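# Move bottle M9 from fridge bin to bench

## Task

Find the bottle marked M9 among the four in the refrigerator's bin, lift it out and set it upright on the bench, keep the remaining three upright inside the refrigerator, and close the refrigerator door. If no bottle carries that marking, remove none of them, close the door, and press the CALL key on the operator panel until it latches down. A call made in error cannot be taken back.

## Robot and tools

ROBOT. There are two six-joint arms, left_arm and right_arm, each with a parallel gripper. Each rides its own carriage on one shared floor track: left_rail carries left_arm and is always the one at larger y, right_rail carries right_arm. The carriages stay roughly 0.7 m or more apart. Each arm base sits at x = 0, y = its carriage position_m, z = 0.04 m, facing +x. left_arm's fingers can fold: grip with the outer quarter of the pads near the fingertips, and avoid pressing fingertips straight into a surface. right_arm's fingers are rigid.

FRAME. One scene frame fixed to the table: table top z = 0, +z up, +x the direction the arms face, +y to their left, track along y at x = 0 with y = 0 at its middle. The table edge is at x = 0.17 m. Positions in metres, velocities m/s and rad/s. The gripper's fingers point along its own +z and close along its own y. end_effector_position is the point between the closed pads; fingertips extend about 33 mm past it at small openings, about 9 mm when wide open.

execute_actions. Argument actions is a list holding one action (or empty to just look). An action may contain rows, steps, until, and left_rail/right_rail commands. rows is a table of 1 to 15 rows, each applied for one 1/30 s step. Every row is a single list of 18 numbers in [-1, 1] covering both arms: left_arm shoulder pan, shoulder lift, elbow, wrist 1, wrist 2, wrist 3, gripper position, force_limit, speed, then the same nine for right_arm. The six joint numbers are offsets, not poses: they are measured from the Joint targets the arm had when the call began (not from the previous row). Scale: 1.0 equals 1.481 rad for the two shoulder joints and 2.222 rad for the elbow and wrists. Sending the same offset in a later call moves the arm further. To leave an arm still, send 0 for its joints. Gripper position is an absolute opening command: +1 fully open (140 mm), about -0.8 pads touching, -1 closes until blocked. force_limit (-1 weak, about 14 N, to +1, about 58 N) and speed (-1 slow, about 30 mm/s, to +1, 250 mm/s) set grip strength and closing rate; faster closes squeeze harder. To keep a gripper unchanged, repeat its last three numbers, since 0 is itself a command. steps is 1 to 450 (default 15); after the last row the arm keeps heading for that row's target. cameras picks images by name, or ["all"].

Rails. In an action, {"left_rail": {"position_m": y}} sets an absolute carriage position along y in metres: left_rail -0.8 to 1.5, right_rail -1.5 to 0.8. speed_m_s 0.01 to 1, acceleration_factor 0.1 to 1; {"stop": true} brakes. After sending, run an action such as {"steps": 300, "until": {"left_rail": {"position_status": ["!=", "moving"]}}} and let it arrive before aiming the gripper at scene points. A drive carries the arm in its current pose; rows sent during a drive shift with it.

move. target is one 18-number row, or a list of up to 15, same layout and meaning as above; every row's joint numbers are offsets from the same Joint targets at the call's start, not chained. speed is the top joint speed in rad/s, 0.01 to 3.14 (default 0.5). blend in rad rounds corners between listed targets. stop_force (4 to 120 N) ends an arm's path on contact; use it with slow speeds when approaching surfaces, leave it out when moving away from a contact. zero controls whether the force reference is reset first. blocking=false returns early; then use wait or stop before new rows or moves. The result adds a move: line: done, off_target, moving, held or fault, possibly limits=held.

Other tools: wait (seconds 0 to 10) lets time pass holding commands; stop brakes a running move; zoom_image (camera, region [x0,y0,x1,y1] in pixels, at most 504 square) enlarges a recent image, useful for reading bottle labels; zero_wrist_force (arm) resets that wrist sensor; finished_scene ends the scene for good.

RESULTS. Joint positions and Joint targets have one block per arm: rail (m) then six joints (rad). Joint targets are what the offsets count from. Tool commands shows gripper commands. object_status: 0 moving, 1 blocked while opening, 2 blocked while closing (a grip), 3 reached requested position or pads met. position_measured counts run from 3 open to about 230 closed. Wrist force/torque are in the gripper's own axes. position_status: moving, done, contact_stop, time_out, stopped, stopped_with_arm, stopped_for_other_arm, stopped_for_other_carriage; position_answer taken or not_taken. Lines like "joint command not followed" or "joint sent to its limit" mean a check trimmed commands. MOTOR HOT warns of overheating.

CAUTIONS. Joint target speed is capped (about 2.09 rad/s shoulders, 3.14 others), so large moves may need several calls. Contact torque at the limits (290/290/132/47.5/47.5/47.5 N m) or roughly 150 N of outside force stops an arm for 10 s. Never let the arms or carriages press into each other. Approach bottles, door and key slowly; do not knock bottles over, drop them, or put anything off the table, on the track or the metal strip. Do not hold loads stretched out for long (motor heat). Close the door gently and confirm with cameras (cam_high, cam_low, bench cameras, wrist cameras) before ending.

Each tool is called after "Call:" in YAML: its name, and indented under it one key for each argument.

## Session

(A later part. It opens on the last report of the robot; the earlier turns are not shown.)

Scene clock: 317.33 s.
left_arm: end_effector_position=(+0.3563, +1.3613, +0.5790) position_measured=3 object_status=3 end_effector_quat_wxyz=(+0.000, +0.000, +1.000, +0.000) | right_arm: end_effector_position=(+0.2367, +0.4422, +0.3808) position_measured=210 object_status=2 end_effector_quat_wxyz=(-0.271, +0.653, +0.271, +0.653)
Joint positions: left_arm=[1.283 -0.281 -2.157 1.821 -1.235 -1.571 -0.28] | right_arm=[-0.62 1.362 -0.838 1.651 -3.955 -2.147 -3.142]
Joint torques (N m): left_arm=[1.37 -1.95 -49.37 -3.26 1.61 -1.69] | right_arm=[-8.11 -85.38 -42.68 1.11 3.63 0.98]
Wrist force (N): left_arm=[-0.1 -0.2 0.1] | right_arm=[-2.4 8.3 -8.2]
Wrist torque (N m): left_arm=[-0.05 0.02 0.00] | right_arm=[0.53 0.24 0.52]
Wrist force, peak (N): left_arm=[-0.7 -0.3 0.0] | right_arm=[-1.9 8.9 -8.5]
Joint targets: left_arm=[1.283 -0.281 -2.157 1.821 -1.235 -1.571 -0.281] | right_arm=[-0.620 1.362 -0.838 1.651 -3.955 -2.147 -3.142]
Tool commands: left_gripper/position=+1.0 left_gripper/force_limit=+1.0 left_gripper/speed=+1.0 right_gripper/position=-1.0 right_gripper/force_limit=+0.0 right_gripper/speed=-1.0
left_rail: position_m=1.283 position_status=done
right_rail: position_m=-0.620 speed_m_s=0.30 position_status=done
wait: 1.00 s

Call:
move:
  target: [0,0,0,0,0,0,1,1,1,0.0292,-0.0215,0.0298,-0.0153,0.0118,0,-1,0,-1]
  speed: 0.05
  stop_force: 70
  cameras: ["cam_right_wrist"]

Scene clock: 324.23 s.
left_arm: end_effector_position=(+0.3563, +1.3613, +0.5790) position_measured=3 object_status=3 end_effector_quat_wxyz=(+0.000, +0.000, +1.000, +0.000) | right_arm: end_effector_position=(+0.1793, +0.4287, +0.3802) position_measured=210 object_status=2 end_effector_quat_wxyz=(-0.293, +0.643, +0.293, +0.644)
Joint positions: left_arm=[1.283 -0.281 -2.157 1.821 -1.235 -1.571 -0.281] | right_arm=[-0.62 1.405 -0.869 1.717 -3.989 -2.121 -3.142]
Joint torques (N m): left_arm=[0.74 -3.09 -48.66 -3.23 1.67 -1.61] | right_arm=[-22.11 -98.17 -14.24 -10.52 -16.75 0.38]
Wrist force (N): left_arm=[-0.4 -0.1 0.1] | right_arm=[2.0 -47.3 36.0]
Wrist torque (N m): left_arm=[-0.02 0.08 0.00] | right_arm=[1.25 0.37 0.56]
Wrist force, peak (N): left_arm=[-0.6 -0.2 -0.4] | right_arm=[4.3 -55.0 42.1]
Joint targets: left_arm=[1.283 -0.281 -2.157 1.821 -1.235 -1.571 -0.281] | right_arm=[-0.620 1.405 -0.869 1.717 -3.989 -2.121 -3.142]
left_rail: position_m=1.283 position_status=done
right_rail: position_m=-0.620 speed_m_s=0.30 position_status=done
move: contact (right_arm)
camera_calibration:
cam_right_wrist: T_world_to_cam=[[0.741941, -0.670435, 0.00631011, 0.156458], [-0.261497, -0.298027, -0.918041, 0.508832], [0.617367, 0.679483, -0.396435, -0.065811], [0, 0, 0, 1]] pos_world=[0.0576044, 0.301259, 0.440051]
Images, in order (width x height): cam_right_wrist 896x504.

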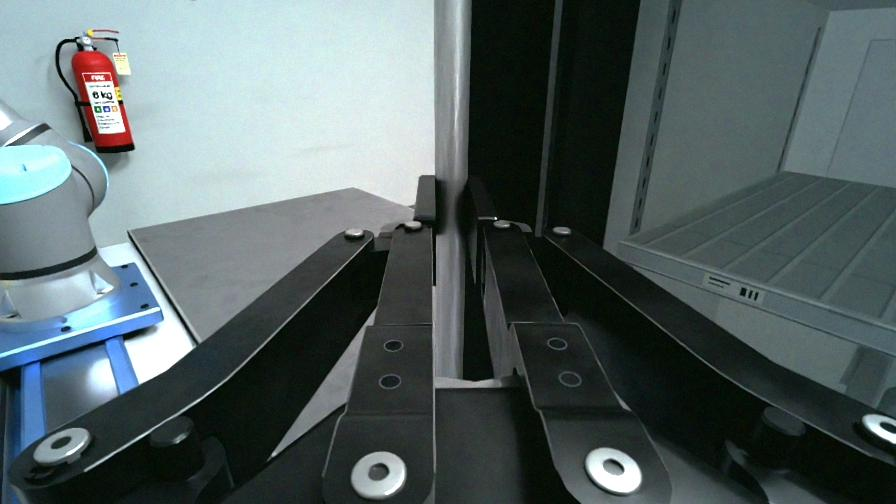

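Call:
move:
  target: [0,0,0,0,0,0,1,1,1,0,0,0,0,0,0,-0.5,0,-1]
  cameras: ["cam_right_wrist"]

Scene clock: 341.40 s.
left_arm: end_effector_position=(+0.3563, +1.3613, +0.5790) position_measured=3 object_status=3 end_effector_quat_wxyz=(+0.000, +0.000, +1.000, +0.000) | right_arm: end_effector_position=(+0.1795, +0.4287, +0.3802) position_measured=192 object_status=0 end_effector_quat_wxyz=(-0.293, +0.643, +0.293, +0.644)
Joint positions: left_arm=[1.283 -0.281 -2.157 1.821 -1.235 -1.571 -0.281] | right_arm=[-0.62 1.405 -0.869 1.717 -3.989 -2.121 -3.142]
Joint torques (N m): left_arm=[-1.65 -1.55 -47.83 -3.36 2.11 -1.65] | right_arm=[18.27 -95.73 -28.82 -5.09 4.12 0.04]
Wrist force (N): left_arm=[0.0 -0.1 0.4] | right_arm=[-1.2 2.2 -3.2]
Wrist torque (N m): left_arm=[-0.03 0.00 0.00] | right_arm=[0.28 0.17 0.42]
Wrist force, peak (N): left_arm=[-0.4 -0.4 0.4] | right_arm=[2.1 -48.5 36.4]
Joint targets: left_arm=[1.283 -0.281 -2.157 1.821 -1.235 -1.571 -0.281] | right_arm=[-0.620 1.405 -0.869 1.717 -3.989 -2.121 -3.142]
left_rail: position_m=1.283 position_status=done
right_rail: position_m=-0.620 speed_m_s=0.30 position_status=done
move: done
camera_calibration:
cam_right_wrist: T_world_to_cam=[[0.741747, -0.670649, 0.00635146, 0.156369], [-0.261558, -0.297981, -0.918039, 0.508781], [0.617575, 0.679291, -0.39644, -0.065927], [0, 0, 0, 1]] pos_world=[0.0578041, 0.30126, 0.439951]
Images, in order (width x height): cam_right_wrist 896x504.

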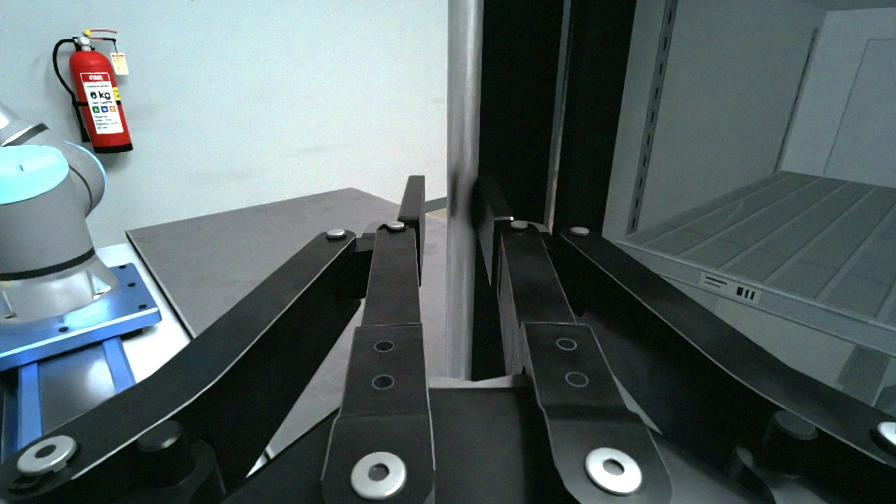

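Call:
move:
  target: [0,0,0,0,0,0,1,1,1,-0.0768,-0.0264,0.0353,-0.018,0.1614,0,-0.5,0,-1]
  speed: 0.15
  stop_force: 35
  cameras: ["cam_right_wrist"]

Scene clock: 382.43 s.
left_arm: end_effector_position=(+0.3563, +1.3613, +0.5790) position_measured=3 object_status=3 end_effector_quat_wxyz=(+0.000, +0.000, +1.000, +0.000) | right_arm: end_effector_position=(+0.1813, +0.4307, +0.3802) position_measured=192 object_status=3 end_effector_quat_wxyz=(-0.300, +0.640, +0.300, +0.641)
Joint positions: left_arm=[1.283 -0.281 -2.157 1.821 -1.235 -1.571 -0.281] | right_arm=[-0.62 1.395 -0.873 1.724 -3.993 -2.09 -3.142]
Joint torques (N m): left_arm=[0.17 -2.26 -48.27 -3.1 2.45 -1.83] | right_arm=[14.57 -81.71 -42.07 0.37 4.3 -0.2]
Wrist force (N): left_arm=[-0.1 -0.1 -0.2] | right_arm=[-6.7 2.3 -1.2]
Wrist torque (N m): left_arm=[-0.02 0.03 0.00] | right_arm=[0.21 1.38 0.43]
Wrist force, peak (N): left_arm=[-0.5 -0.4 0.3] | right_arm=[-6.8 51.8 -46.1]
Joint targets: left_arm=[1.283 -0.281 -2.157 1.821 -1.235 -1.571 -0.281] | right_arm=[-0.620 1.395 -0.873 1.724 -3.993 -2.090 -3.142]
left_rail: position_m=1.283 position_status=done
right_rail: position_m=-0.620 speed_m_s=0.30 position_status=done
move: contact (right_arm); right_arm: the wrist 2 is farthest, 0.328 rad from its target
camera_calibration:
cam_right_wrist: T_world_to_cam=[[0.755785, -0.654789, 0.00628361, 0.147082], [-0.255185, -0.303356, -0.918072, 0.511148], [0.60305, 0.692262, -0.396365, -0.0713866], [0, 0, 0, 1]] pos_world=[0.0623248, 0.300786, 0.440051]
Images, in order (width x height): cam_right_wrist 896x504.

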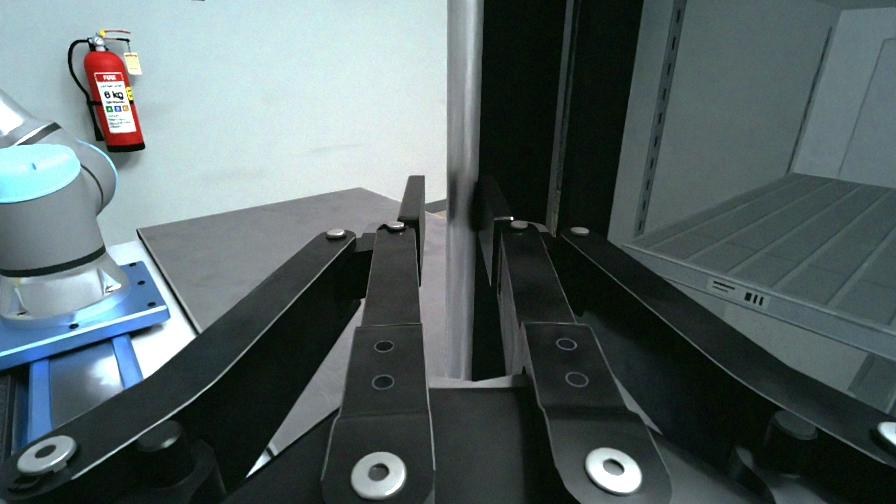

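Call:
zoom_image:
  camera: "cam_right_wrist"
  region: [340, 80, 640, 400]

Scaled by 1.575 from the camera's 896x504 image, which has a finer 1280x720 frame.

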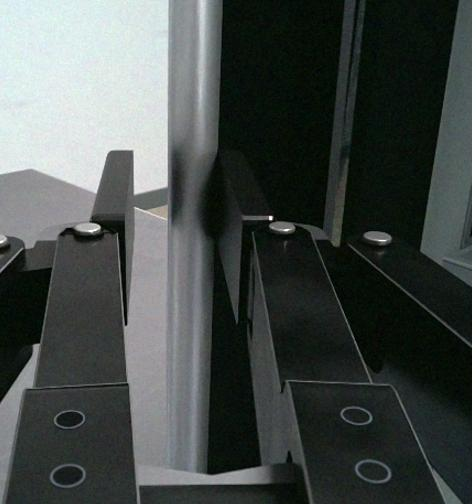

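Call:
move:
  target: [-0.5155,0.1188,0.1287,0.1456,0.6144,0.0632,1,1,1,0,0,0,0,0,0,-0.5,0,-1]
  speed: 0.8

Call:
move:
  target: [-0.5155,0.1188,0.1287,0.1456,0.6144,0.0632,1,1,1,0,0,0,0,0,0,-0.5,0,-1]
  speed: 0.8
  cameras: ["cam_left_wrist","cam_right_wrist"]

Scene clock: 435.67 s.
left_arm: end_effector_position=(+0.6189, +1.2282, +0.5768) position_measured=3 object_status=3 end_effector_quat_wxyz=(+0.079, +0.530, +0.540, +0.649) | right_arm: end_effector_position=(+0.1813, +0.4306, +0.3802) position_measured=192 object_status=3 end_effector_quat_wxyz=(-0.300, +0.640, +0.300, +0.641)
Joint positions: left_arm=[1.283 -1.044 -1.981 2.107 -0.912 -0.206 -0.14] | right_arm=[-0.62 1.395 -0.873 1.724 -3.993 -2.09 -3.142]
Joint torques (N m): left_arm=[-13.72 -3.83 -38 0.01 6 2.39] | right_arm=[-15.67 -81.91 -33.15 -6.59 -1.64 -0.21]
Wrist force (N): left_arm=[1.3 0.3 0.2] | right_arm=[-6.2 1.8 -0.9]
Wrist torque (N m): left_arm=[0.35 -0.72 0.25] | right_arm=[0.23 1.25 0.43]
Wrist force, peak (N): left_arm=[0.6 0.2 -1.8] | right_arm=[-6.9 1.8 -0.9]
Joint targets: left_arm=[1.283 -1.044 -1.981 2.107 -0.912 -0.206 -0.140] | right_arm=[-0.620 1.395 -0.873 1.724 -3.993 -2.090 -3.142]
left_rail: position_m=1.283 position_status=done
right_rail: position_m=-0.620 speed_m_s=0.30 position_status=done
move: done

Scene clock: 438.17 s.
left_arm: end_effector_position=(+0.1503, +0.5823, +0.3799) position_measured=3 object_status=3 end_effector_quat_wxyz=(+0.454, +0.542, -0.454, +0.542) | right_arm: end_effector_position=(+0.1813, +0.4306, +0.3802) position_measured=192 object_status=3 end_effector_quat_wxyz=(-0.300, +0.640, +0.300, +0.641)
Joint positions: left_arm=[1.283 -1.808 -1.805 2.393 -0.588 1.159 0] | right_arm=[-0.62 1.395 -0.873 1.724 -3.993 -2.09 -3.142]
Joint torques (N m): left_arm=[-14.92 -10.5 -31 0.16 2.99 2.22] | right_arm=[-13.99 -80.66 -29.74 -6.73 -1.58 -0.32]
Wrist force (N): left_arm=[1.2 0.5 1.2] | right_arm=[-6.4 2.0 -0.9]
Wrist torque (N m): left_arm=[0.28 -0.66 0.20] | right_arm=[0.26 1.33 0.43]
Wrist force, peak (N): left_arm=[2.8 -0.2 1.9] | right_arm=[-6.8 1.8 -0.9]
Joint targets: left_arm=[1.283 -1.808 -1.805 2.393 -0.588 1.160 0.000] | right_arm=[-0.620 1.395 -0.873 1.724 -3.993 -2.090 -3.142]
left_rail: position_m=1.283 position_status=done
right_rail: position_m=-0.620 speed_m_s=0.30 position_status=done
move: done
camera_calibration:
cam_left_wrist: T_world_to_cam=[[-0.989624, -0.143551, -0.00603838, 0.239405], [-0.0411265, 0.323289, -0.945406, 0.173068], [0.137666, -0.935349, -0.325838, 0.831265], [0, 0, 0, 1]] pos_world=[0.129602, 0.755938, 0.435924]
cam_right_wrist: T_world_to_cam=[[0.755785, -0.654789, 0.00628361, 0.147016], [-0.255185, -0.303356, -0.918072, 0.511118], [0.60305, 0.692262, -0.396365, -0.0713174], [0, 0, 0, 1]] pos_world=[0.0623248, 0.300686, 0.440051]
Images, in order (width x height): cam_left_wrist 896x504, cam_right_wrist 896x504.

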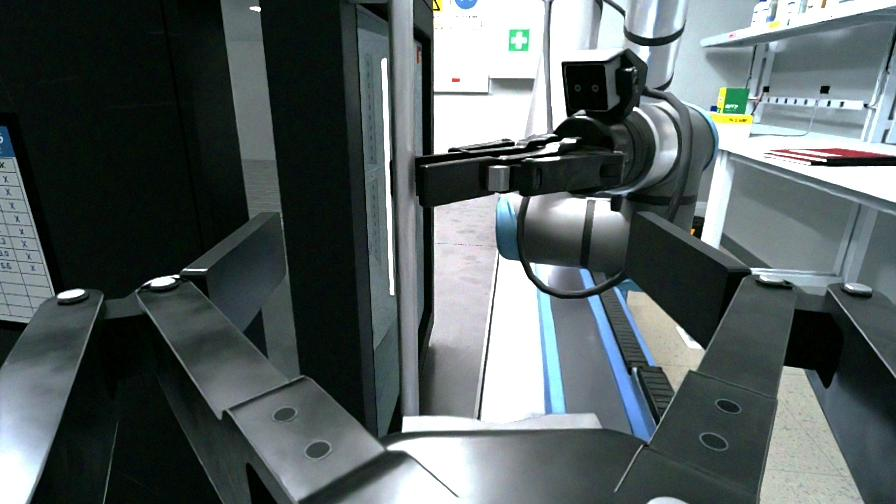

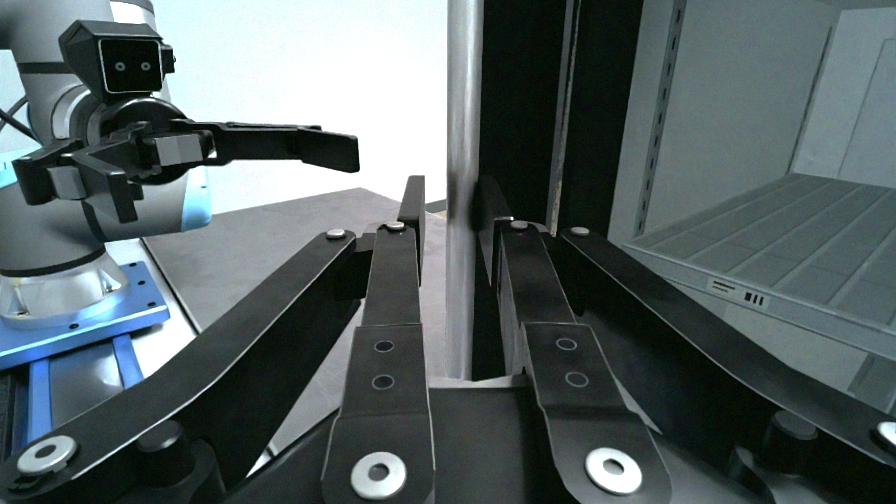

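Call:
zoom_image:
  camera: "cam_left_wrist"
  region: [230, 0, 630, 300]

Scaled by 1.260 from the camera's 896x504 image, which has a finer 1280x720 frame.

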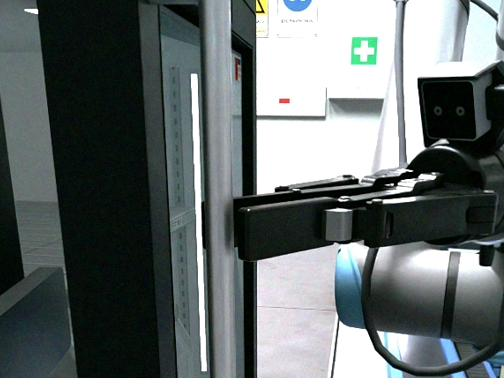

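Call:
move:
  target: [0,0,0,0,0,0,1,1,1,0.0405,-0.0386,0.0527,-0.027,0.0201,0,-0.5,0,-1]
  speed: 0.06
  stop_force: 35
  cameras: ["cam_left_wrist","cam_right_wrist"]

Scene clock: 455.53 s.
left_arm: end_effector_position=(+0.1501, +0.5823, +0.3798) position_measured=3 object_status=3 end_effector_quat_wxyz=(+0.454, +0.542, -0.455, +0.542) | right_arm: end_effector_position=(+0.0993, +0.3948, +0.3802) position_measured=192 object_status=3 end_effector_quat_wxyz=(-0.333, +0.624, +0.333, +0.624)
Joint positions: left_arm=[1.283 -1.808 -1.805 2.393 -0.588 1.16 0] | right_arm=[-0.62 1.455 -0.93 1.841 -4.053 -2.046 -3.142]
Joint torques (N m): left_arm=[-14.62 -8.95 -31.15 -0.19 3.52 2.1] | right_arm=[16.57 -97.33 -19.63 -7.38 4.17 -0.28]
Wrist force (N): left_arm=[1.3 0.3 0.9] | right_arm=[-6.2 0.4 -0.9]
Wrist torque (N m): left_arm=[0.24 -0.69 0.20] | right_arm=[0.21 1.27 0.42]
Wrist force, peak (N): left_arm=[1.6 0.5 1.4] | right_arm=[-7.1 2.9 0.8]
Joint targets: left_arm=[1.283 -1.808 -1.805 2.393 -0.588 1.160 0.000] | right_arm=[-0.620 1.455 -0.930 1.841 -4.053 -2.046 -3.142]
left_rail: position_m=1.283 position_status=done
right_rail: position_m=-0.620 speed_m_s=0.30 position_status=done
move: done
camera_calibration:
cam_left_wrist: T_world_to_cam=[[-0.989688, -0.143107, -0.00612215, 0.239015], [-0.0409183, 0.323423, -0.945369, 0.172825], [0.137269, -0.93537, -0.325944, 0.831361], [0, 0, 0, 1]] pos_world=[0.129503, 0.755939, 0.435824]
cam_right_wrist: T_world_to_cam=[[0.820061, -0.572242, 0.00629815, 0.146549], [-0.222026, -0.328283, -0.918115, 0.485813], [0.527451, 0.751512, -0.396265, -0.0130168], [0, 0, 0, 1]] pos_world=[-0.00545021, 0.253128, 0.439951]
Images, in order (width x height): cam_left_wrist 896x504, cam_right_wrist 896x504.

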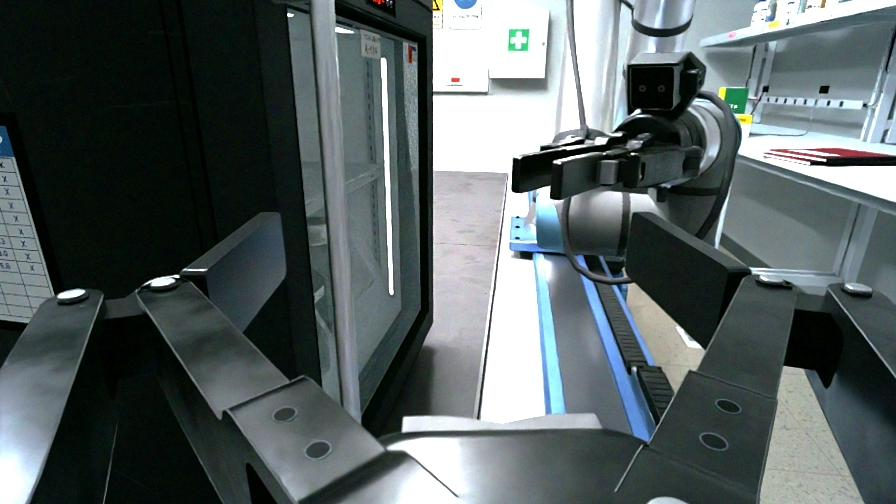

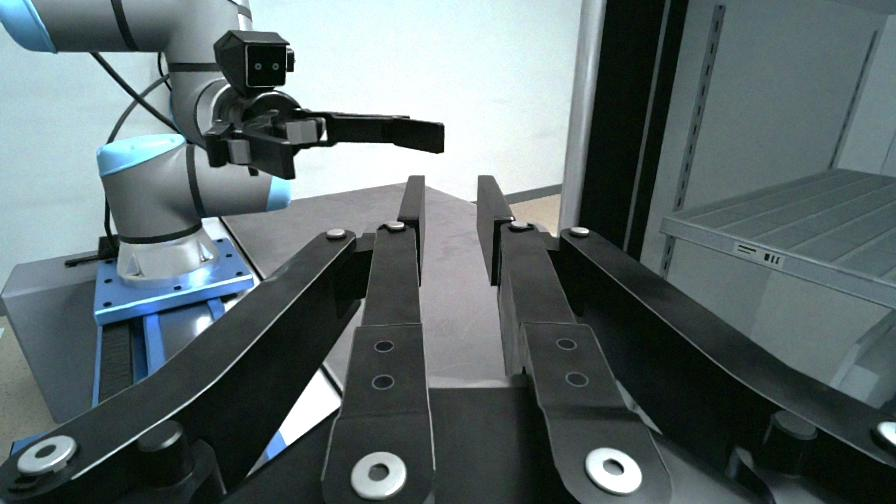

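Call:
execute_actions:
  actions:
    - {"left_rail":{"position_m":1.45,"speed_m_s":0.3,"acceleration_factor":0.3},"steps":300,"until":{"left_rail":{"position_status":["!=","moving"]}}}

Call:
move:
  target: [0,0,0,0,0,0,1,1,1,-0.0131,0.0248,-0.0342,0.0178,-0.0788,0,-0.337,0,0]
  speed: 0.2
  stop_force: 15

Call:
move:
  target: [0,0,0,0,0,0,1,1,1,-0.0493,0.0377,-0.0515,0.0263,0.0329,0,-0.337,0,0]
  speed: 0.07
  stop_force: 12
  cameras: ["cam_left_wrist","cam_right_wrist"]

Scene clock: 482.13 s.
left_arm: end_effector_position=(+0.1501, +0.7496, +0.3798) position_measured=3 object_status=3 end_effector_quat_wxyz=(+0.454, +0.542, -0.455, +0.542) | right_arm: end_effector_position=(+0.0993, +0.3948, +0.3802) position_measured=192 object_status=3 end_effector_quat_wxyz=(-0.333, +0.624, +0.333, +0.624)
Joint positions: left_arm=[1.45 -1.808 -1.805 2.393 -0.588 1.16 0] | right_arm=[-0.62 1.455 -0.93 1.841 -4.053 -2.046 -3.142]
Joint torques (N m): left_arm=[-7.77 -23.47 -37.43 -1.33 3.09 1.72] | right_arm=[16.06 -97.26 -21.61 -7.14 3.69 -0.51]
Wrist force (N): left_arm=[1.2 0.0 1.1] | right_arm=[-6.4 0.7 -0.3]
Wrist torque (N m): left_arm=[0.17 -0.68 0.20] | right_arm=[0.29 1.31 0.42]
Wrist force, peak (N): left_arm=[1.6 0.2 1.7] | right_arm=[-6.9 0.4 -0.6]
Joint targets: left_arm=[1.450 -1.808 -1.805 2.393 -0.588 1.160 0.000] | right_arm=[-0.620 1.455 -0.930 1.841 -4.053 -2.046 -3.142]
Tool commands: left_gripper/position=+1.0 left_gripper/force_limit=+1.0 left_gripper/speed=+1.0 right_gripper/position=-0.5 right_gripper/force_limit=+0.0 right_gripper/speed=-1.0
left_rail: position_m=1.450 speed_m_s=0.30 position_status=done
right_rail: position_m=-0.620 speed_m_s=0.30 position_status=done

Scene clock: 484.20 s.
left_arm: end_effector_position=(+0.1501, +0.7496, +0.3798) position_measured=3 object_status=3 end_effector_quat_wxyz=(+0.454, +0.542, -0.455, +0.542) | right_arm: end_effector_position=(+0.1694, +0.3894, +0.3804) position_measured=171 object_status=3 end_effector_quat_wxyz=(-0.270, +0.653, +0.271, +0.653)
Joint positions: left_arm=[1.45 -1.808 -1.805 2.393 -0.588 1.16 0] | right_arm=[-0.62 1.436 -0.893 1.765 -4.013 -2.221 -3.142]
Joint torques (N m): left_arm=[-2.41 -23.71 -50.8 -3.83 2.58 1.65] | right_arm=[-17.42 -80.14 -40.91 1.12 -2.76 -0.46]
Wrist force (N): left_arm=[1.2 0.2 0.9] | right_arm=[-6.4 0.8 -1.1]
Wrist torque (N m): left_arm=[0.21 -0.67 0.20] | right_arm=[0.29 1.32 0.42]
Wrist force, peak (N): left_arm=[1.8 0.5 0.9] | right_arm=[-6.9 0.8 -0.8]
Joint targets: left_arm=[1.450 -1.808 -1.805 2.393 -0.588 1.160 0.000] | right_arm=[-0.620 1.436 -0.893 1.765 -4.013 -2.221 -3.142]
left_rail: position_m=1.450 speed_m_s=0.30 position_status=done
right_rail: position_m=-0.620 speed_m_s=0.30 position_status=done
move: done

Scene clock: 486.97 s.
left_arm: end_effector_position=(+0.1501, +0.7496, +0.3798) position_measured=3 object_status=3 end_effector_quat_wxyz=(+0.454, +0.542, -0.455, +0.542) | right_arm: end_effector_position=(+0.2362, +0.4425, +0.3806) position_measured=171 object_status=3 end_effector_quat_wxyz=(-0.271, +0.653, +0.271, +0.653)
Joint positions: left_arm=[1.45 -1.808 -1.805 2.393 -0.588 1.16 0] | right_arm=[-0.62 1.363 -0.837 1.651 -3.955 -2.148 -3.142]
Joint torques (N m): left_arm=[2.65 -24.87 -54.39 -4.58 1.66 1.66] | right_arm=[-16.96 -83.37 -43.16 0.94 3.73 -0.79]
Wrist force (N): left_arm=[1.1 0.2 0.8] | right_arm=[-6.5 0.9 -0.8]
Wrist torque (N m): left_arm=[0.20 -0.65 0.20] | right_arm=[0.31 1.34 0.43]
Wrist force, peak (N): left_arm=[1.3 0.3 1.6] | right_arm=[-6.8 0.6 -1.3]
Joint targets: left_arm=[1.450 -1.808 -1.805 2.393 -0.588 1.160 0.000] | right_arm=[-0.620 1.363 -0.837 1.651 -3.955 -2.148 -3.142]
left_rail: position_m=1.450 speed_m_s=0.30 position_status=done
right_rail: position_m=-0.620 speed_m_s=0.30 position_status=done
move: done
camera_calibration:
cam_left_wrist: T_world_to_cam=[[-0.989688, -0.143107, -0.00612215, 0.262957], [-0.0409183, 0.323423, -0.945369, 0.118716], [0.137269, -0.93537, -0.325944, 0.987848], [0, 0, 0, 1]] pos_world=[0.129503, 0.923239, 0.435824]
cam_right_wrist: T_world_to_cam=[[0.694063, -0.719887, 0.00627651, 0.156733], [-0.281394, -0.279304, -0.918045, 0.524543], [0.662642, 0.635415, -0.396426, -0.101453], [0, 0, 0, 1]] pos_world=[0.106048, 0.323801, 0.440351]
Images, in order (width x height): cam_left_wrist 896x504, cam_right_wrist 896x504.

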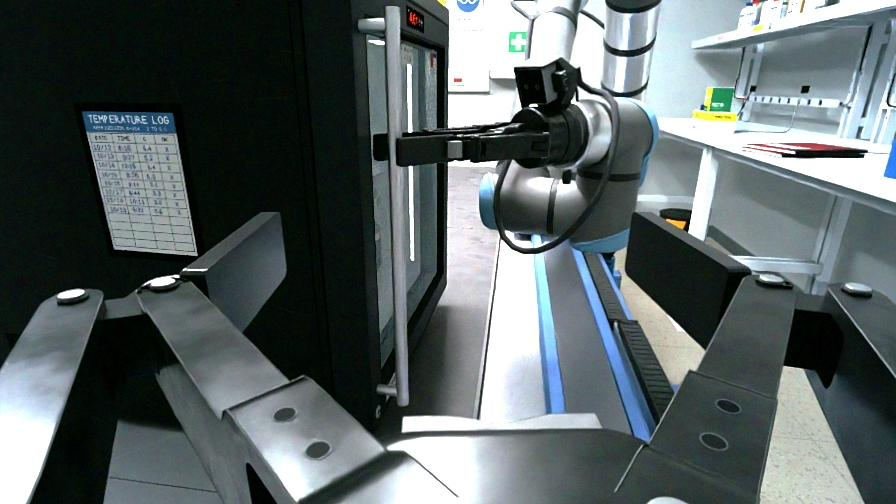

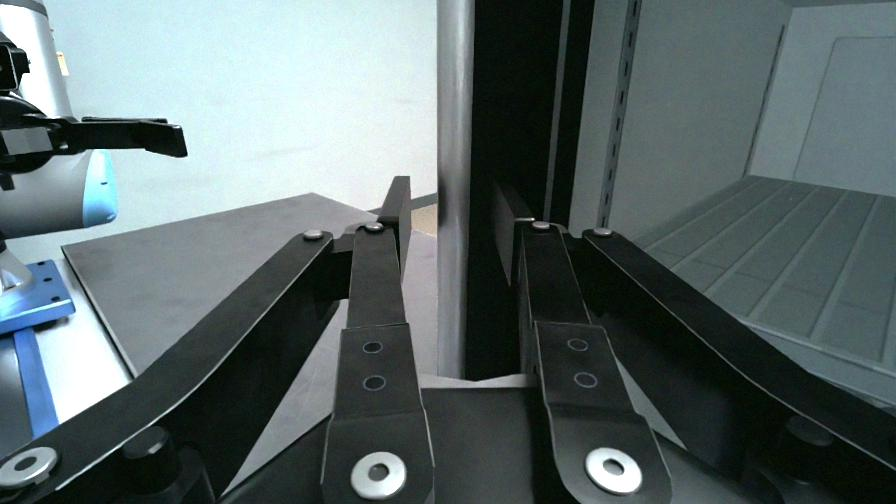

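Call:
move:
  target: [0,0,0,0,0,0,1,1,1,0,0,0,0,0,0,-1,0,-1]

Call:
move:
  target: [0,0,0,0,0,0,1,1,1,0.0296,-0.0184,0.0246,-0.0126,0.0115,0,-1,0,-1]
  speed: 0.05
  stop_force: 70
  cameras: ["cam_left_wrist","cam_right_wrist"]

Scene clock: 509.07 s.
left_arm: end_effector_position=(+0.1501, +0.7496, +0.3798) position_measured=3 object_status=3 end_effector_quat_wxyz=(+0.454, +0.542, -0.455, +0.542) | right_arm: end_effector_position=(+0.2363, +0.4424, +0.3806) position_measured=210 object_status=0 end_effector_quat_wxyz=(-0.271, +0.653, +0.271, +0.653)
Joint positions: left_arm=[1.45 -1.808 -1.805 2.393 -0.588 1.16 0] | right_arm=[-0.62 1.363 -0.837 1.651 -3.955 -2.148 -3.142]
Joint torques (N m): left_arm=[3.48 -25.28 -53.64 -4.65 -0.98 1.69] | right_arm=[0.97 -84.3 -41.79 1.16 3.56 -0.58]
Wrist force (N): left_arm=[1.0 0.3 1.2] | right_arm=[-7.4 16.6 -11.4]
Wrist torque (N m): left_arm=[0.23 -0.64 0.21] | right_arm=[-0.02 1.26 0.53]
Wrist force, peak (N): left_arm=[1.7 0.5 1.5] | right_arm=[-7.7 16.6 -12.0]
Joint targets: left_arm=[1.450 -1.808 -1.805 2.393 -0.588 1.160 0.000] | right_arm=[-0.620 1.363 -0.837 1.651 -3.955 -2.148 -3.142]
left_rail: position_m=1.450 speed_m_s=0.30 position_status=done
right_rail: position_m=-0.620 speed_m_s=0.30 position_status=done
move: done

Scene clock: 511.33 s.
left_arm: end_effector_position=(+0.1501, +0.7496, +0.3798) position_measured=3 object_status=3 end_effector_quat_wxyz=(+0.454, +0.542, -0.455, +0.542) | right_arm: end_effector_position=(+0.1790, +0.4338, +0.3812) position_measured=210 object_status=2 end_effector_quat_wxyz=(-0.293, +0.643, +0.293, +0.644)
Joint positions: left_arm=[1.45 -1.808 -1.805 2.393 -0.588 1.16 0] | right_arm=[-0.62 1.407 -0.865 1.705 -3.983 -2.122 -3.142]
Joint torques (N m): left_arm=[2.8 -23.79 -53.88 -4.63 -1.51 1.54] | right_arm=[25.37 -115.56 -39.43 -7.82 11.57 -0.52]
Wrist force (N): left_arm=[0.9 0.3 1.4] | right_arm=[-19.6 22.9 -16.2]
Wrist torque (N m): left_arm=[0.23 -0.62 0.21] | right_arm=[0.19 1.03 0.55]
Wrist force, peak (N): left_arm=[1.5 0.5 1.4] | right_arm=[-19.9 22.9 -15.7]
Joint targets: left_arm=[1.450 -1.808 -1.805 2.393 -0.588 1.160 0.000] | right_arm=[-0.620 1.407 -0.865 1.705 -3.983 -2.122 -3.142]
left_rail: position_m=1.450 speed_m_s=0.30 position_status=done
right_rail: position_m=-0.620 speed_m_s=0.30 position_status=done
move: done
camera_calibration:
cam_left_wrist: T_world_to_cam=[[-0.989688, -0.143107, -0.00612215, 0.262957], [-0.0409183, 0.323423, -0.945369, 0.118716], [0.137269, -0.93537, -0.325944, 0.987848], [0, 0, 0, 1]] pos_world=[0.129503, 0.923239, 0.435824]
cam_right_wrist: T_world_to_cam=[[0.7423, -0.670041, 0.00595497, 0.160109], [-0.26127, -0.297607, -0.918242, 0.510953], [0.617032, 0.680055, -0.395976, -0.0691321], [0, 0, 0, 1]] pos_world=[0.0573049, 0.306357, 0.440851]
Images, in order (width x height): cam_left_wrist 896x504, cam_right_wrist 896x504.

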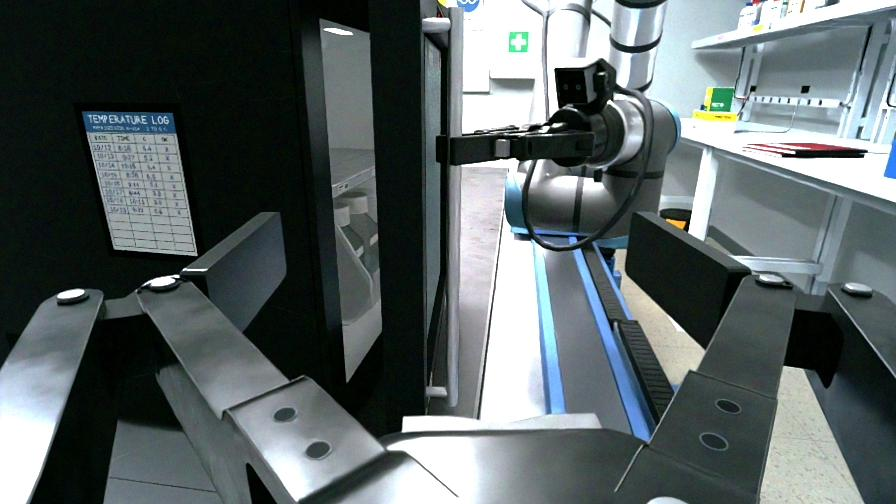

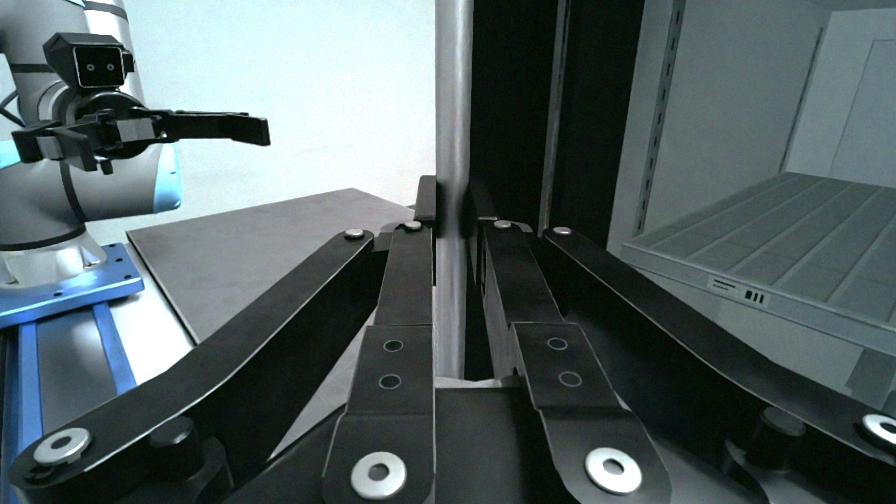

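Call:
move:
  target:
    - [0,0,0,0,0,0,1,1,1,0.0286,-0.021,0.0297,-0.0151,0.0121,0,-1,0,-1]
    - [0,0,0,0,0,0,1,1,1,0.0625,-0.0519,0.0717,-0.0365,0.0287,0,-1,0,-1]
  speed: 0.08
  blend: 0.01
  stop_force: 60

Scene clock: 536.87 s.
left_arm: end_effector_position=(+0.1501, +0.7496, +0.3798) position_measured=3 object_status=3 end_effector_quat_wxyz=(+0.454, +0.542, -0.455, +0.542) | right_arm: end_effector_position=(+0.0575, +0.3849, +0.3800) position_measured=210 object_status=2 end_effector_quat_wxyz=(-0.342, +0.619, +0.343, +0.619)
Joint positions: left_arm=[1.45 -1.808 -1.805 2.393 -0.588 1.16 0] | right_arm=[-0.62 1.499 -0.942 1.865 -4.064 -2.058 -3.142]
Joint torques (N m): left_arm=[3.63 -25 -53.81 -4.48 -2.83 1.75] | right_arm=[13.39 -88.12 -15.31 -4.75 2.95 -0.77]
Wrist force (N): left_arm=[1.3 0.4 1.0] | right_arm=[1.3 -1.3 2.1]
Wrist torque (N m): left_arm=[0.24 -0.70 0.21] | right_arm=[0.57 1.41 0.56]
Wrist force, peak (N): left_arm=[1.6 0.5 1.3] | right_arm=[-20.1 22.6 -16.1]
Joint targets: left_arm=[1.450 -1.808 -1.805 2.393 -0.588 1.160 0.000] | right_arm=[-0.620 1.499 -0.942 1.865 -4.064 -2.058 -3.142]
left_rail: position_m=1.450 speed_m_s=0.30 position_status=done
right_rail: position_m=-0.620 speed_m_s=0.30 position_status=done
move: done

Call:
move:
  target:
    - [0,0,0,0,0,0,1,1,1,0.0419,-0.05,0.0679,-0.0349,0.0273,0,-1,0,-1]
    - [0,0,0,0,0,0,1,1,1,0.0729,-0.1113,0.1513,-0.0774,0.0656,0,-1,0,-1]
    - [0,0,0,0,0,0,1,1,1,0.078,-0.1789,0.244,-0.125,0.1211,0,-1,0,-1]
  speed: 0.15
  blend: 0.02
  stop_force: 60
  cameras: ["cam_left_wrist","cam_right_wrist","cam_high"]

Scene clock: 548.37 s.
left_arm: end_effector_position=(+0.1501, +0.7496, +0.3798) position_measured=3 object_status=3 end_effector_quat_wxyz=(+0.454, +0.542, -0.455, +0.542) | right_arm: end_effector_position=(-0.0490, +0.2924, +0.3804) position_measured=210 object_status=2 end_effector_quat_wxyz=(-0.394, +0.587, +0.394, +0.587)
Joint positions: left_arm=[1.45 -1.808 -1.805 2.393 -0.588 1.16 0] | right_arm=[-0.62 1.578 -1.048 2.081 -4.175 -1.967 -3.142]
Joint torques (N m): left_arm=[3.33 -25.75 -54.35 -4.61 -2.75 1.61] | right_arm=[-80.72 -74.66 -11.65 -8.29 -38.23 -0.56]
Wrist force (N): left_arm=[1.4 0.5 1.2] | right_arm=[-8.9 -93.6 34.0]
Wrist torque (N m): left_arm=[0.27 -0.71 0.20] | right_arm=[1.25 1.28 0.48]
Wrist force, peak (N): left_arm=[1.6 0.4 1.4] | right_arm=[-10.4 -97.8 39.4]
Joint targets: left_arm=[1.450 -1.808 -1.805 2.393 -0.588 1.160 0.000] | right_arm=[-0.620 1.578 -1.048 2.081 -4.175 -1.967 -3.142]
left_rail: position_m=1.450 speed_m_s=0.30 position_status=done
right_rail: position_m=-0.620 speed_m_s=0.30 position_status=done
move: contact (right_arm); path passed 1 of 3 targets; right_arm: the elbow is farthest, 0.326 rad from its target
camera_calibration:
cam_left_wrist: T_world_to_cam=[[-0.989688, -0.143107, -0.00612215, 0.262957], [-0.0409183, 0.323423, -0.945369, 0.118716], [0.137269, -0.93537, -0.325944, 0.987848], [0, 0, 0, 1]] pos_world=[0.129503, 0.923239, 0.435824]
cam_right_wrist: T_world_to_cam=[[0.917879, -0.39681, 0.00638028, 0.163116], [-0.151946, -0.366233, -0.918034, 0.434008], [0.366621, 0.841674, -0.396451, 0.108104], [0, 0, 0, 1]] pos_world=[-0.123408, 0.132686, 0.440251]
Images, in order (width x height): cam_high 896x504, cam_left_wrist 896x504, cam_right_wrist 896x504.

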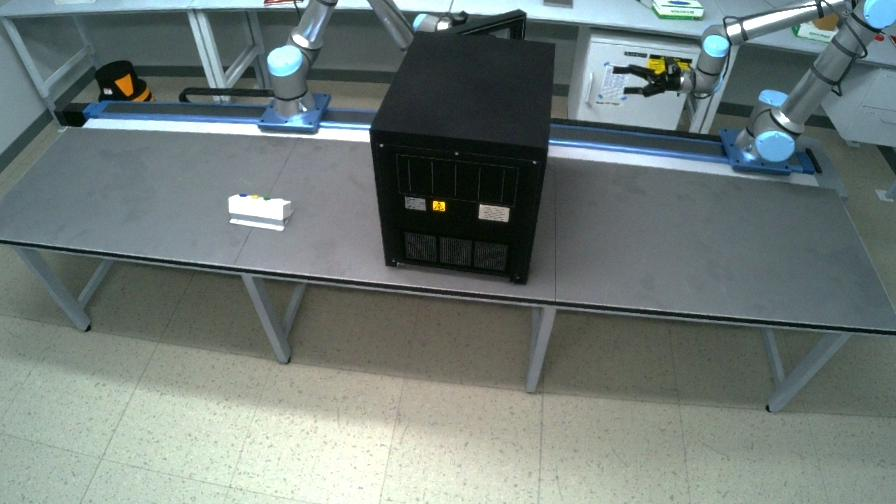

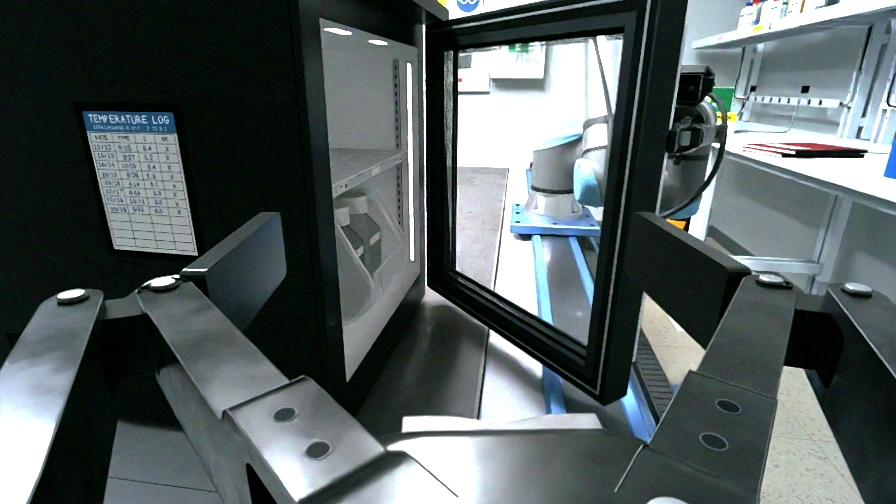

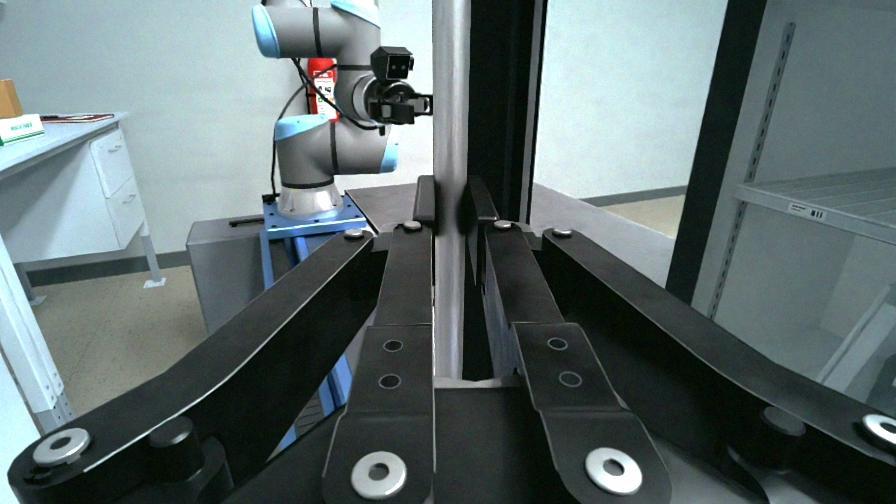

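Call:
move:
  target: [0,0,0,0,0,0,1,1,1,0,0,0,0,0,0,-0.45,-1,-1]
  cameras: ["cam_right_wrist"]

Scene clock: 556.60 s.
left_arm: end_effector_position=(+0.1501, +0.7496, +0.3798) position_measured=3 object_status=3 end_effector_quat_wxyz=(+0.454, +0.542, -0.455, +0.542) | right_arm: end_effector_position=(-0.0488, +0.2923, +0.3804) position_measured=186 object_status=0 end_effector_quat_wxyz=(-0.394, +0.587, +0.394, +0.587)
Joint positions: left_arm=[1.45 -1.808 -1.805 2.393 -0.588 1.16 0] | right_arm=[-0.62 1.577 -1.048 2.081 -4.175 -1.967 -3.142]
Joint torques (N m): left_arm=[3.29 -24.13 -54.06 -4.42 -2.85 1.59] | right_arm=[16.82 -73.88 -31.58 -4.72 3.47 -0.63]
Wrist force (N): left_arm=[1.3 0.5 1.3] | right_arm=[-6.9 7.1 -0.8]
Wrist torque (N m): left_arm=[0.26 -0.70 0.20] | right_arm=[1.68 1.45 0.41]
Wrist force, peak (N): left_arm=[1.5 0.5 1.4] | right_arm=[-9.1 -94.1 34.2]
Joint targets: left_arm=[1.450 -1.808 -1.805 2.393 -0.588 1.160 0.000] | right_arm=[-0.620 1.578 -1.048 2.081 -4.175 -1.967 -3.142]
left_rail: position_m=1.450 speed_m_s=0.30 position_status=done
right_rail: position_m=-0.620 speed_m_s=0.30 position_status=done
move: done
camera_calibration:
cam_right_wrist: T_world_to_cam=[[0.917783, -0.397031, 0.00638285, 0.162911], [-0.152033, -0.366201, -0.918032, 0.433895], [0.366825, 0.841584, -0.396455, 0.108113], [0, 0, 0, 1]] pos_world=[-0.123209, 0.132587, 0.440151]
Images, in order (width x height): cam_right_wrist 896x504.

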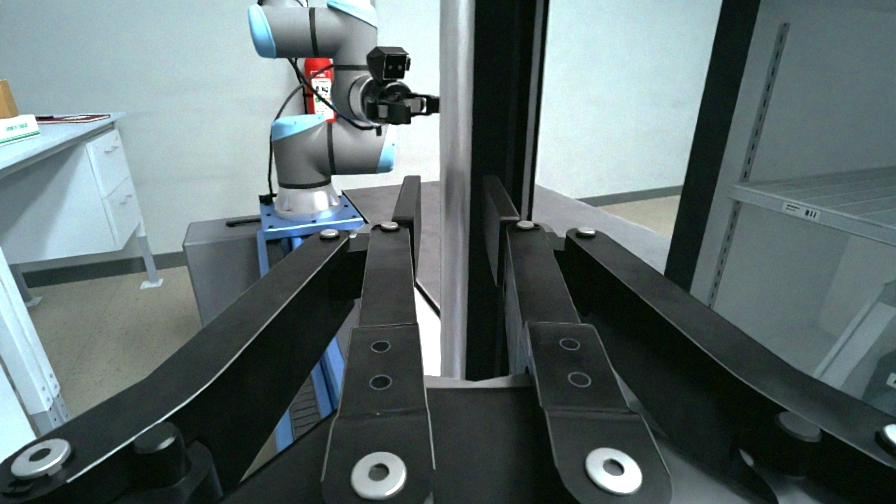

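Call:
move:
  target: [0,0,0,0,0,0,1,1,1,0.0611,-0.0448,0.0612,-0.0311,-0.0507,0,-0.3,-1,-1]
  speed: 0.07
  stop_force: 25
  cameras: ["cam_right_wrist","cam_left_wrist"]

Scene clock: 595.00 s.
left_arm: end_effector_position=(+0.1501, +0.7496, +0.3798) position_measured=3 object_status=3 end_effector_quat_wxyz=(+0.454, +0.542, -0.455, +0.542) | right_arm: end_effector_position=(-0.0884, +0.2006, +0.3802) position_measured=167 object_status=3 end_effector_quat_wxyz=(-0.387, +0.591, +0.388, +0.592)
Joint positions: left_arm=[1.45 -1.808 -1.805 2.393 -0.588 1.16 0] | right_arm=[-0.62 1.668 -1.114 2.217 -4.244 -2.08 -3.142]
Joint torques (N m): left_arm=[3.3 -24.63 -54.04 -4.64 -2.85 1.84] | right_arm=[14.96 -73.73 -14.46 -6.52 -2.58 -0.68]
Wrist force (N): left_arm=[1.3 0.3 1.1] | right_arm=[-6.6 7.2 -0.8]
Wrist torque (N m): left_arm=[0.21 -0.71 0.20] | right_arm=[1.73 1.40 0.43]
Wrist force, peak (N): left_arm=[1.7 0.3 1.4] | right_arm=[-6.9 7.5 -0.7]
Joint targets: left_arm=[1.450 -1.808 -1.805 2.393 -0.588 1.160 0.000] | right_arm=[-0.620 1.668 -1.114 2.217 -4.244 -2.080 -3.142]
left_rail: position_m=1.450 speed_m_s=0.30 position_status=done
right_rail: position_m=-0.620 speed_m_s=0.30 position_status=done
move: done
camera_calibration:
cam_left_wrist: T_world_to_cam=[[-0.989688, -0.143107, -0.00612215, 0.262957], [-0.0409183, 0.323423, -0.945369, 0.118716], [0.137269, -0.93537, -0.325944, 0.987848], [0, 0, 0, 1]] pos_world=[0.129503, 0.923239, 0.435824]
cam_right_wrist: T_world_to_cam=[[0.908876, -0.417014, 0.00664375, 0.166015], [-0.159961, -0.363255, -0.917855, 0.392844], [0.385172, 0.833153, -0.39686, 0.2033], [0, 0, 0, 1]] pos_world=[-0.166352, 0.0425533, 0.440152]
Images, in order (width x height): cam_left_wrist 896x504, cam_right_wrist 896x504.

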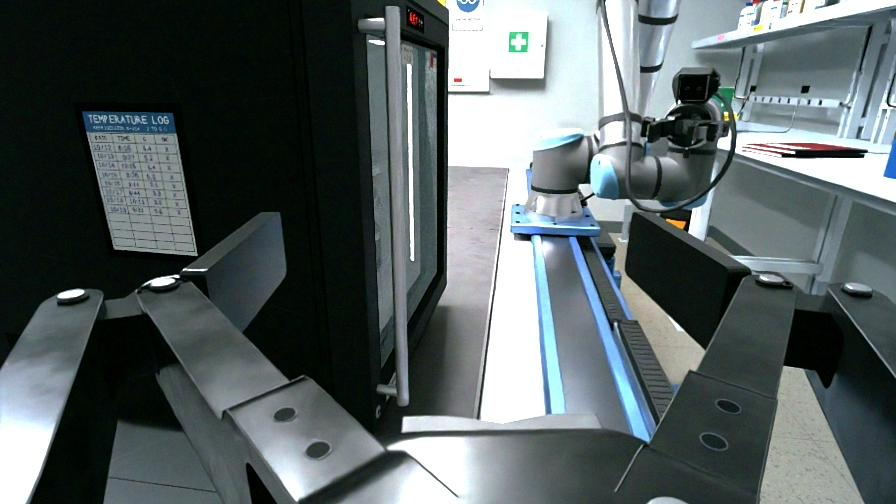

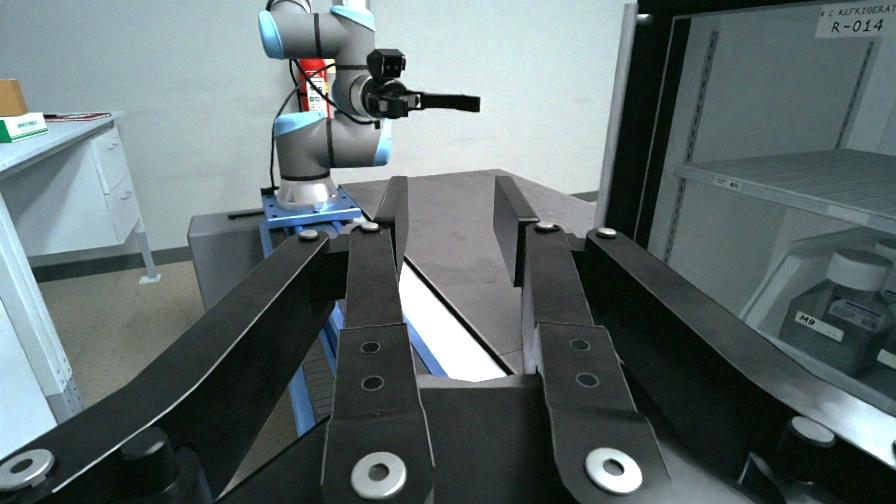

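Call:
move:
  target: [0,0,0,0,0,0,1,1,1,-0.1567,0.1492,-0.2034,0.104,-0.0635,0,-0.337,0,0]
  speed: 0.25
  stop_force: 15

Call:
move:
  target: [0,0,0,0,0,0,1,1,1,-0.0493,0.0377,-0.0515,0.0263,0.0329,0,-0.337,0,0]
  speed: 0.07
  stop_force: 12

Call:
move:
  target: [0,0,0,0,0,0,1,1,1,0,0,0,0,0,0,-1,0,-1]

Call:
move:
  target: [0,0,0,0,0,0,1,1,1,0.0296,-0.0184,0.0246,-0.0126,0.0115,0,-1,0,-1]
  speed: 0.05
  stop_force: 70

Call:
move:
  target:
    - [0,0,0,0,0,0,1,1,1,0.0286,-0.021,0.0297,-0.0151,0.0121,0,-1,0,-1]
    - [0,0,0,0,0,0,1,1,1,0.0625,-0.0519,0.0717,-0.0365,0.0287,0,-1,0,-1]
  speed: 0.08
  blend: 0.01
  stop_force: 60

Scene clock: 623.27 s.
left_arm: end_effector_position=(+0.1501, +0.7496, +0.3798) position_measured=3 object_status=3 end_effector_quat_wxyz=(+0.454, +0.542, -0.455, +0.542) | right_arm: end_effector_position=(+0.1691, +0.3894, +0.3802) position_measured=171 object_status=3 end_effector_quat_wxyz=(-0.270, +0.653, +0.271, +0.653)
Joint positions: left_arm=[1.45 -1.808 -1.805 2.393 -0.588 1.16 0] | right_arm=[-0.62 1.436 -0.893 1.765 -4.013 -2.221 -3.142]
Joint torques (N m): left_arm=[2.04 -25.5 -54.08 -4.75 -2.86 1.7] | right_arm=[-15.96 -79.75 -41.55 0.86 -2.67 -1.1]
Wrist force (N): left_arm=[1.2 0.1 0.9] | right_arm=[-7.3 7.1 -1.2]
Wrist torque (N m): left_arm=[0.18 -0.67 0.20] | right_arm=[1.70 1.52 0.42]
Wrist force, peak (N): left_arm=[1.6 0.2 1.4] | right_arm=[-7.3 7.4 -1.0]
Joint targets: left_arm=[1.450 -1.808 -1.805 2.393 -0.588 1.160 0.000] | right_arm=[-0.620 1.436 -0.893 1.765 -4.013 -2.221 -3.142]
left_rail: position_m=1.450 speed_m_s=0.30 position_status=done
right_rail: position_m=-0.620 speed_m_s=0.30 position_status=done
move: done

Scene clock: 626.03 s.
left_arm: end_effector_position=(+0.1501, +0.7496, +0.3798) position_measured=3 object_status=3 end_effector_quat_wxyz=(+0.454, +0.542, -0.455, +0.542) | right_arm: end_effector_position=(+0.2358, +0.4425, +0.3803) position_measured=171 object_status=3 end_effector_quat_wxyz=(-0.271, +0.653, +0.271, +0.653)
Joint positions: left_arm=[1.45 -1.808 -1.805 2.393 -0.588 1.16 0] | right_arm=[-0.62 1.363 -0.837 1.651 -3.955 -2.148 -3.142]
Joint torques (N m): left_arm=[2.13 -24.87 -53.89 -4.6 -2.83 1.65] | right_arm=[-15.93 -85.41 -42.18 0.99 3.59 -0.6]
Wrist force (N): left_arm=[1.1 0.0 0.9] | right_arm=[-6.9 6.9 -0.7]
Wrist torque (N m): left_arm=[0.16 -0.64 0.20] | right_arm=[1.68 1.44 0.42]
Wrist force, peak (N): left_arm=[1.4 0.6 1.3] | right_arm=[-7.5 7.1 -1.5]
Joint targets: left_arm=[1.450 -1.808 -1.805 2.393 -0.588 1.160 0.000] | right_arm=[-0.620 1.363 -0.837 1.651 -3.955 -2.148 -3.142]
left_rail: position_m=1.450 speed_m_s=0.30 position_status=done
right_rail: position_m=-0.620 speed_m_s=0.30 position_status=done
move: done

Scene clock: 627.33 s.
left_arm: end_effector_position=(+0.1501, +0.7496, +0.3798) position_measured=3 object_status=3 end_effector_quat_wxyz=(+0.454, +0.542, -0.455, +0.542) | right_arm: end_effector_position=(+0.2359, +0.4425, +0.3803) position_measured=210 object_status=0 end_effector_quat_wxyz=(-0.270, +0.653, +0.271, +0.653)
Joint positions: left_arm=[1.45 -1.808 -1.805 2.393 -0.588 1.16 0] | right_arm=[-0.62 1.363 -0.837 1.651 -3.955 -2.148 -3.142]
Joint torques (N m): left_arm=[2.14 -25.41 -53.37 -4.37 -2.81 1.72] | right_arm=[5.13 -86.22 -43.23 0.91 9.17 -0.67]
Wrist force (N): left_arm=[1.3 0.1 1.1] | right_arm=[-8.6 29.2 -16.3]
Wrist torque (N m): left_arm=[0.17 -0.69 0.21] | right_arm=[1.27 1.37 0.55]
Wrist force, peak (N): left_arm=[1.6 0.3 1.2] | right_arm=[-8.5 29.4 -16.3]
Joint targets: left_arm=[1.450 -1.808 -1.805 2.393 -0.588 1.160 0.000] | right_arm=[-0.620 1.363 -0.837 1.651 -3.955 -2.148 -3.142]
left_rail: position_m=1.450 speed_m_s=0.30 position_status=done
right_rail: position_m=-0.620 speed_m_s=0.30 position_status=done
move: done

Scene clock: 629.60 s.
left_arm: end_effector_position=(+0.1501, +0.7496, +0.3798) position_measured=3 object_status=3 end_effector_quat_wxyz=(+0.454, +0.542, -0.455, +0.542) | right_arm: end_effector_position=(+0.1786, +0.4338, +0.3809) position_measured=210 object_status=2 end_effector_quat_wxyz=(-0.293, +0.643, +0.294, +0.644)
Joint positions: left_arm=[1.45 -1.808 -1.805 2.393 -0.588 1.16 0] | right_arm=[-0.62 1.407 -0.865 1.706 -3.983 -2.122 -3.142]
Joint torques (N m): left_arm=[2.81 -24 -54.66 -4.64 -2.75 1.68] | right_arm=[29.28 -115.89 -41.72 -7.1 14.21 -0.76]
Wrist force (N): left_arm=[1.2 0.1 1.1] | right_arm=[-20.4 34.4 -19.8]
Wrist torque (N m): left_arm=[0.17 -0.66 0.20] | right_arm=[1.47 1.17 0.57]
Wrist force, peak (N): left_arm=[1.5 0.3 1.2] | right_arm=[-21.0 34.3 -20.2]
Joint targets: left_arm=[1.450 -1.808 -1.805 2.393 -0.588 1.160 0.000] | right_arm=[-0.620 1.407 -0.865 1.706 -3.983 -2.122 -3.142]
left_rail: position_m=1.450 speed_m_s=0.30 position_status=done
right_rail: position_m=-0.620 speed_m_s=0.30 position_status=done
move: done

Scene clock: 632.77 s.
left_arm: end_effector_position=(+0.1501, +0.7496, +0.3798) position_measured=3 object_status=3 end_effector_quat_wxyz=(+0.454, +0.542, -0.455, +0.542) | right_arm: end_effector_position=(+0.0572, +0.3849, +0.3797) position_measured=210 object_status=2 end_effector_quat_wxyz=(-0.342, +0.619, +0.343, +0.618)
Joint positions: left_arm=[1.45 -1.808 -1.805 2.393 -0.588 1.16 0] | right_arm=[-0.62 1.499 -0.942 1.865 -4.064 -2.058 -3.142]
Joint torques (N m): left_arm=[3.03 -25.35 -53.77 -4.6 -2.79 1.75] | right_arm=[15.51 -89.53 -16.19 -5.03 3.35 -0.93]
Wrist force (N): left_arm=[1.2 0.3 1.2] | right_arm=[-0.1 7.1 0.9]
Wrist torque (N m): left_arm=[0.23 -0.67 0.21] | right_arm=[2.04 1.56 0.56]
Wrist force, peak (N): left_arm=[1.5 0.1 1.4] | right_arm=[-20.6 34.3 -19.9]
Joint targets: left_arm=[1.450 -1.808 -1.805 2.393 -0.588 1.160 0.000] | right_arm=[-0.620 1.499 -0.942 1.865 -4.064 -2.058 -3.142]
left_rail: position_m=1.450 speed_m_s=0.30 position_status=done
right_rail: position_m=-0.620 speed_m_s=0.30 position_status=done
move: done


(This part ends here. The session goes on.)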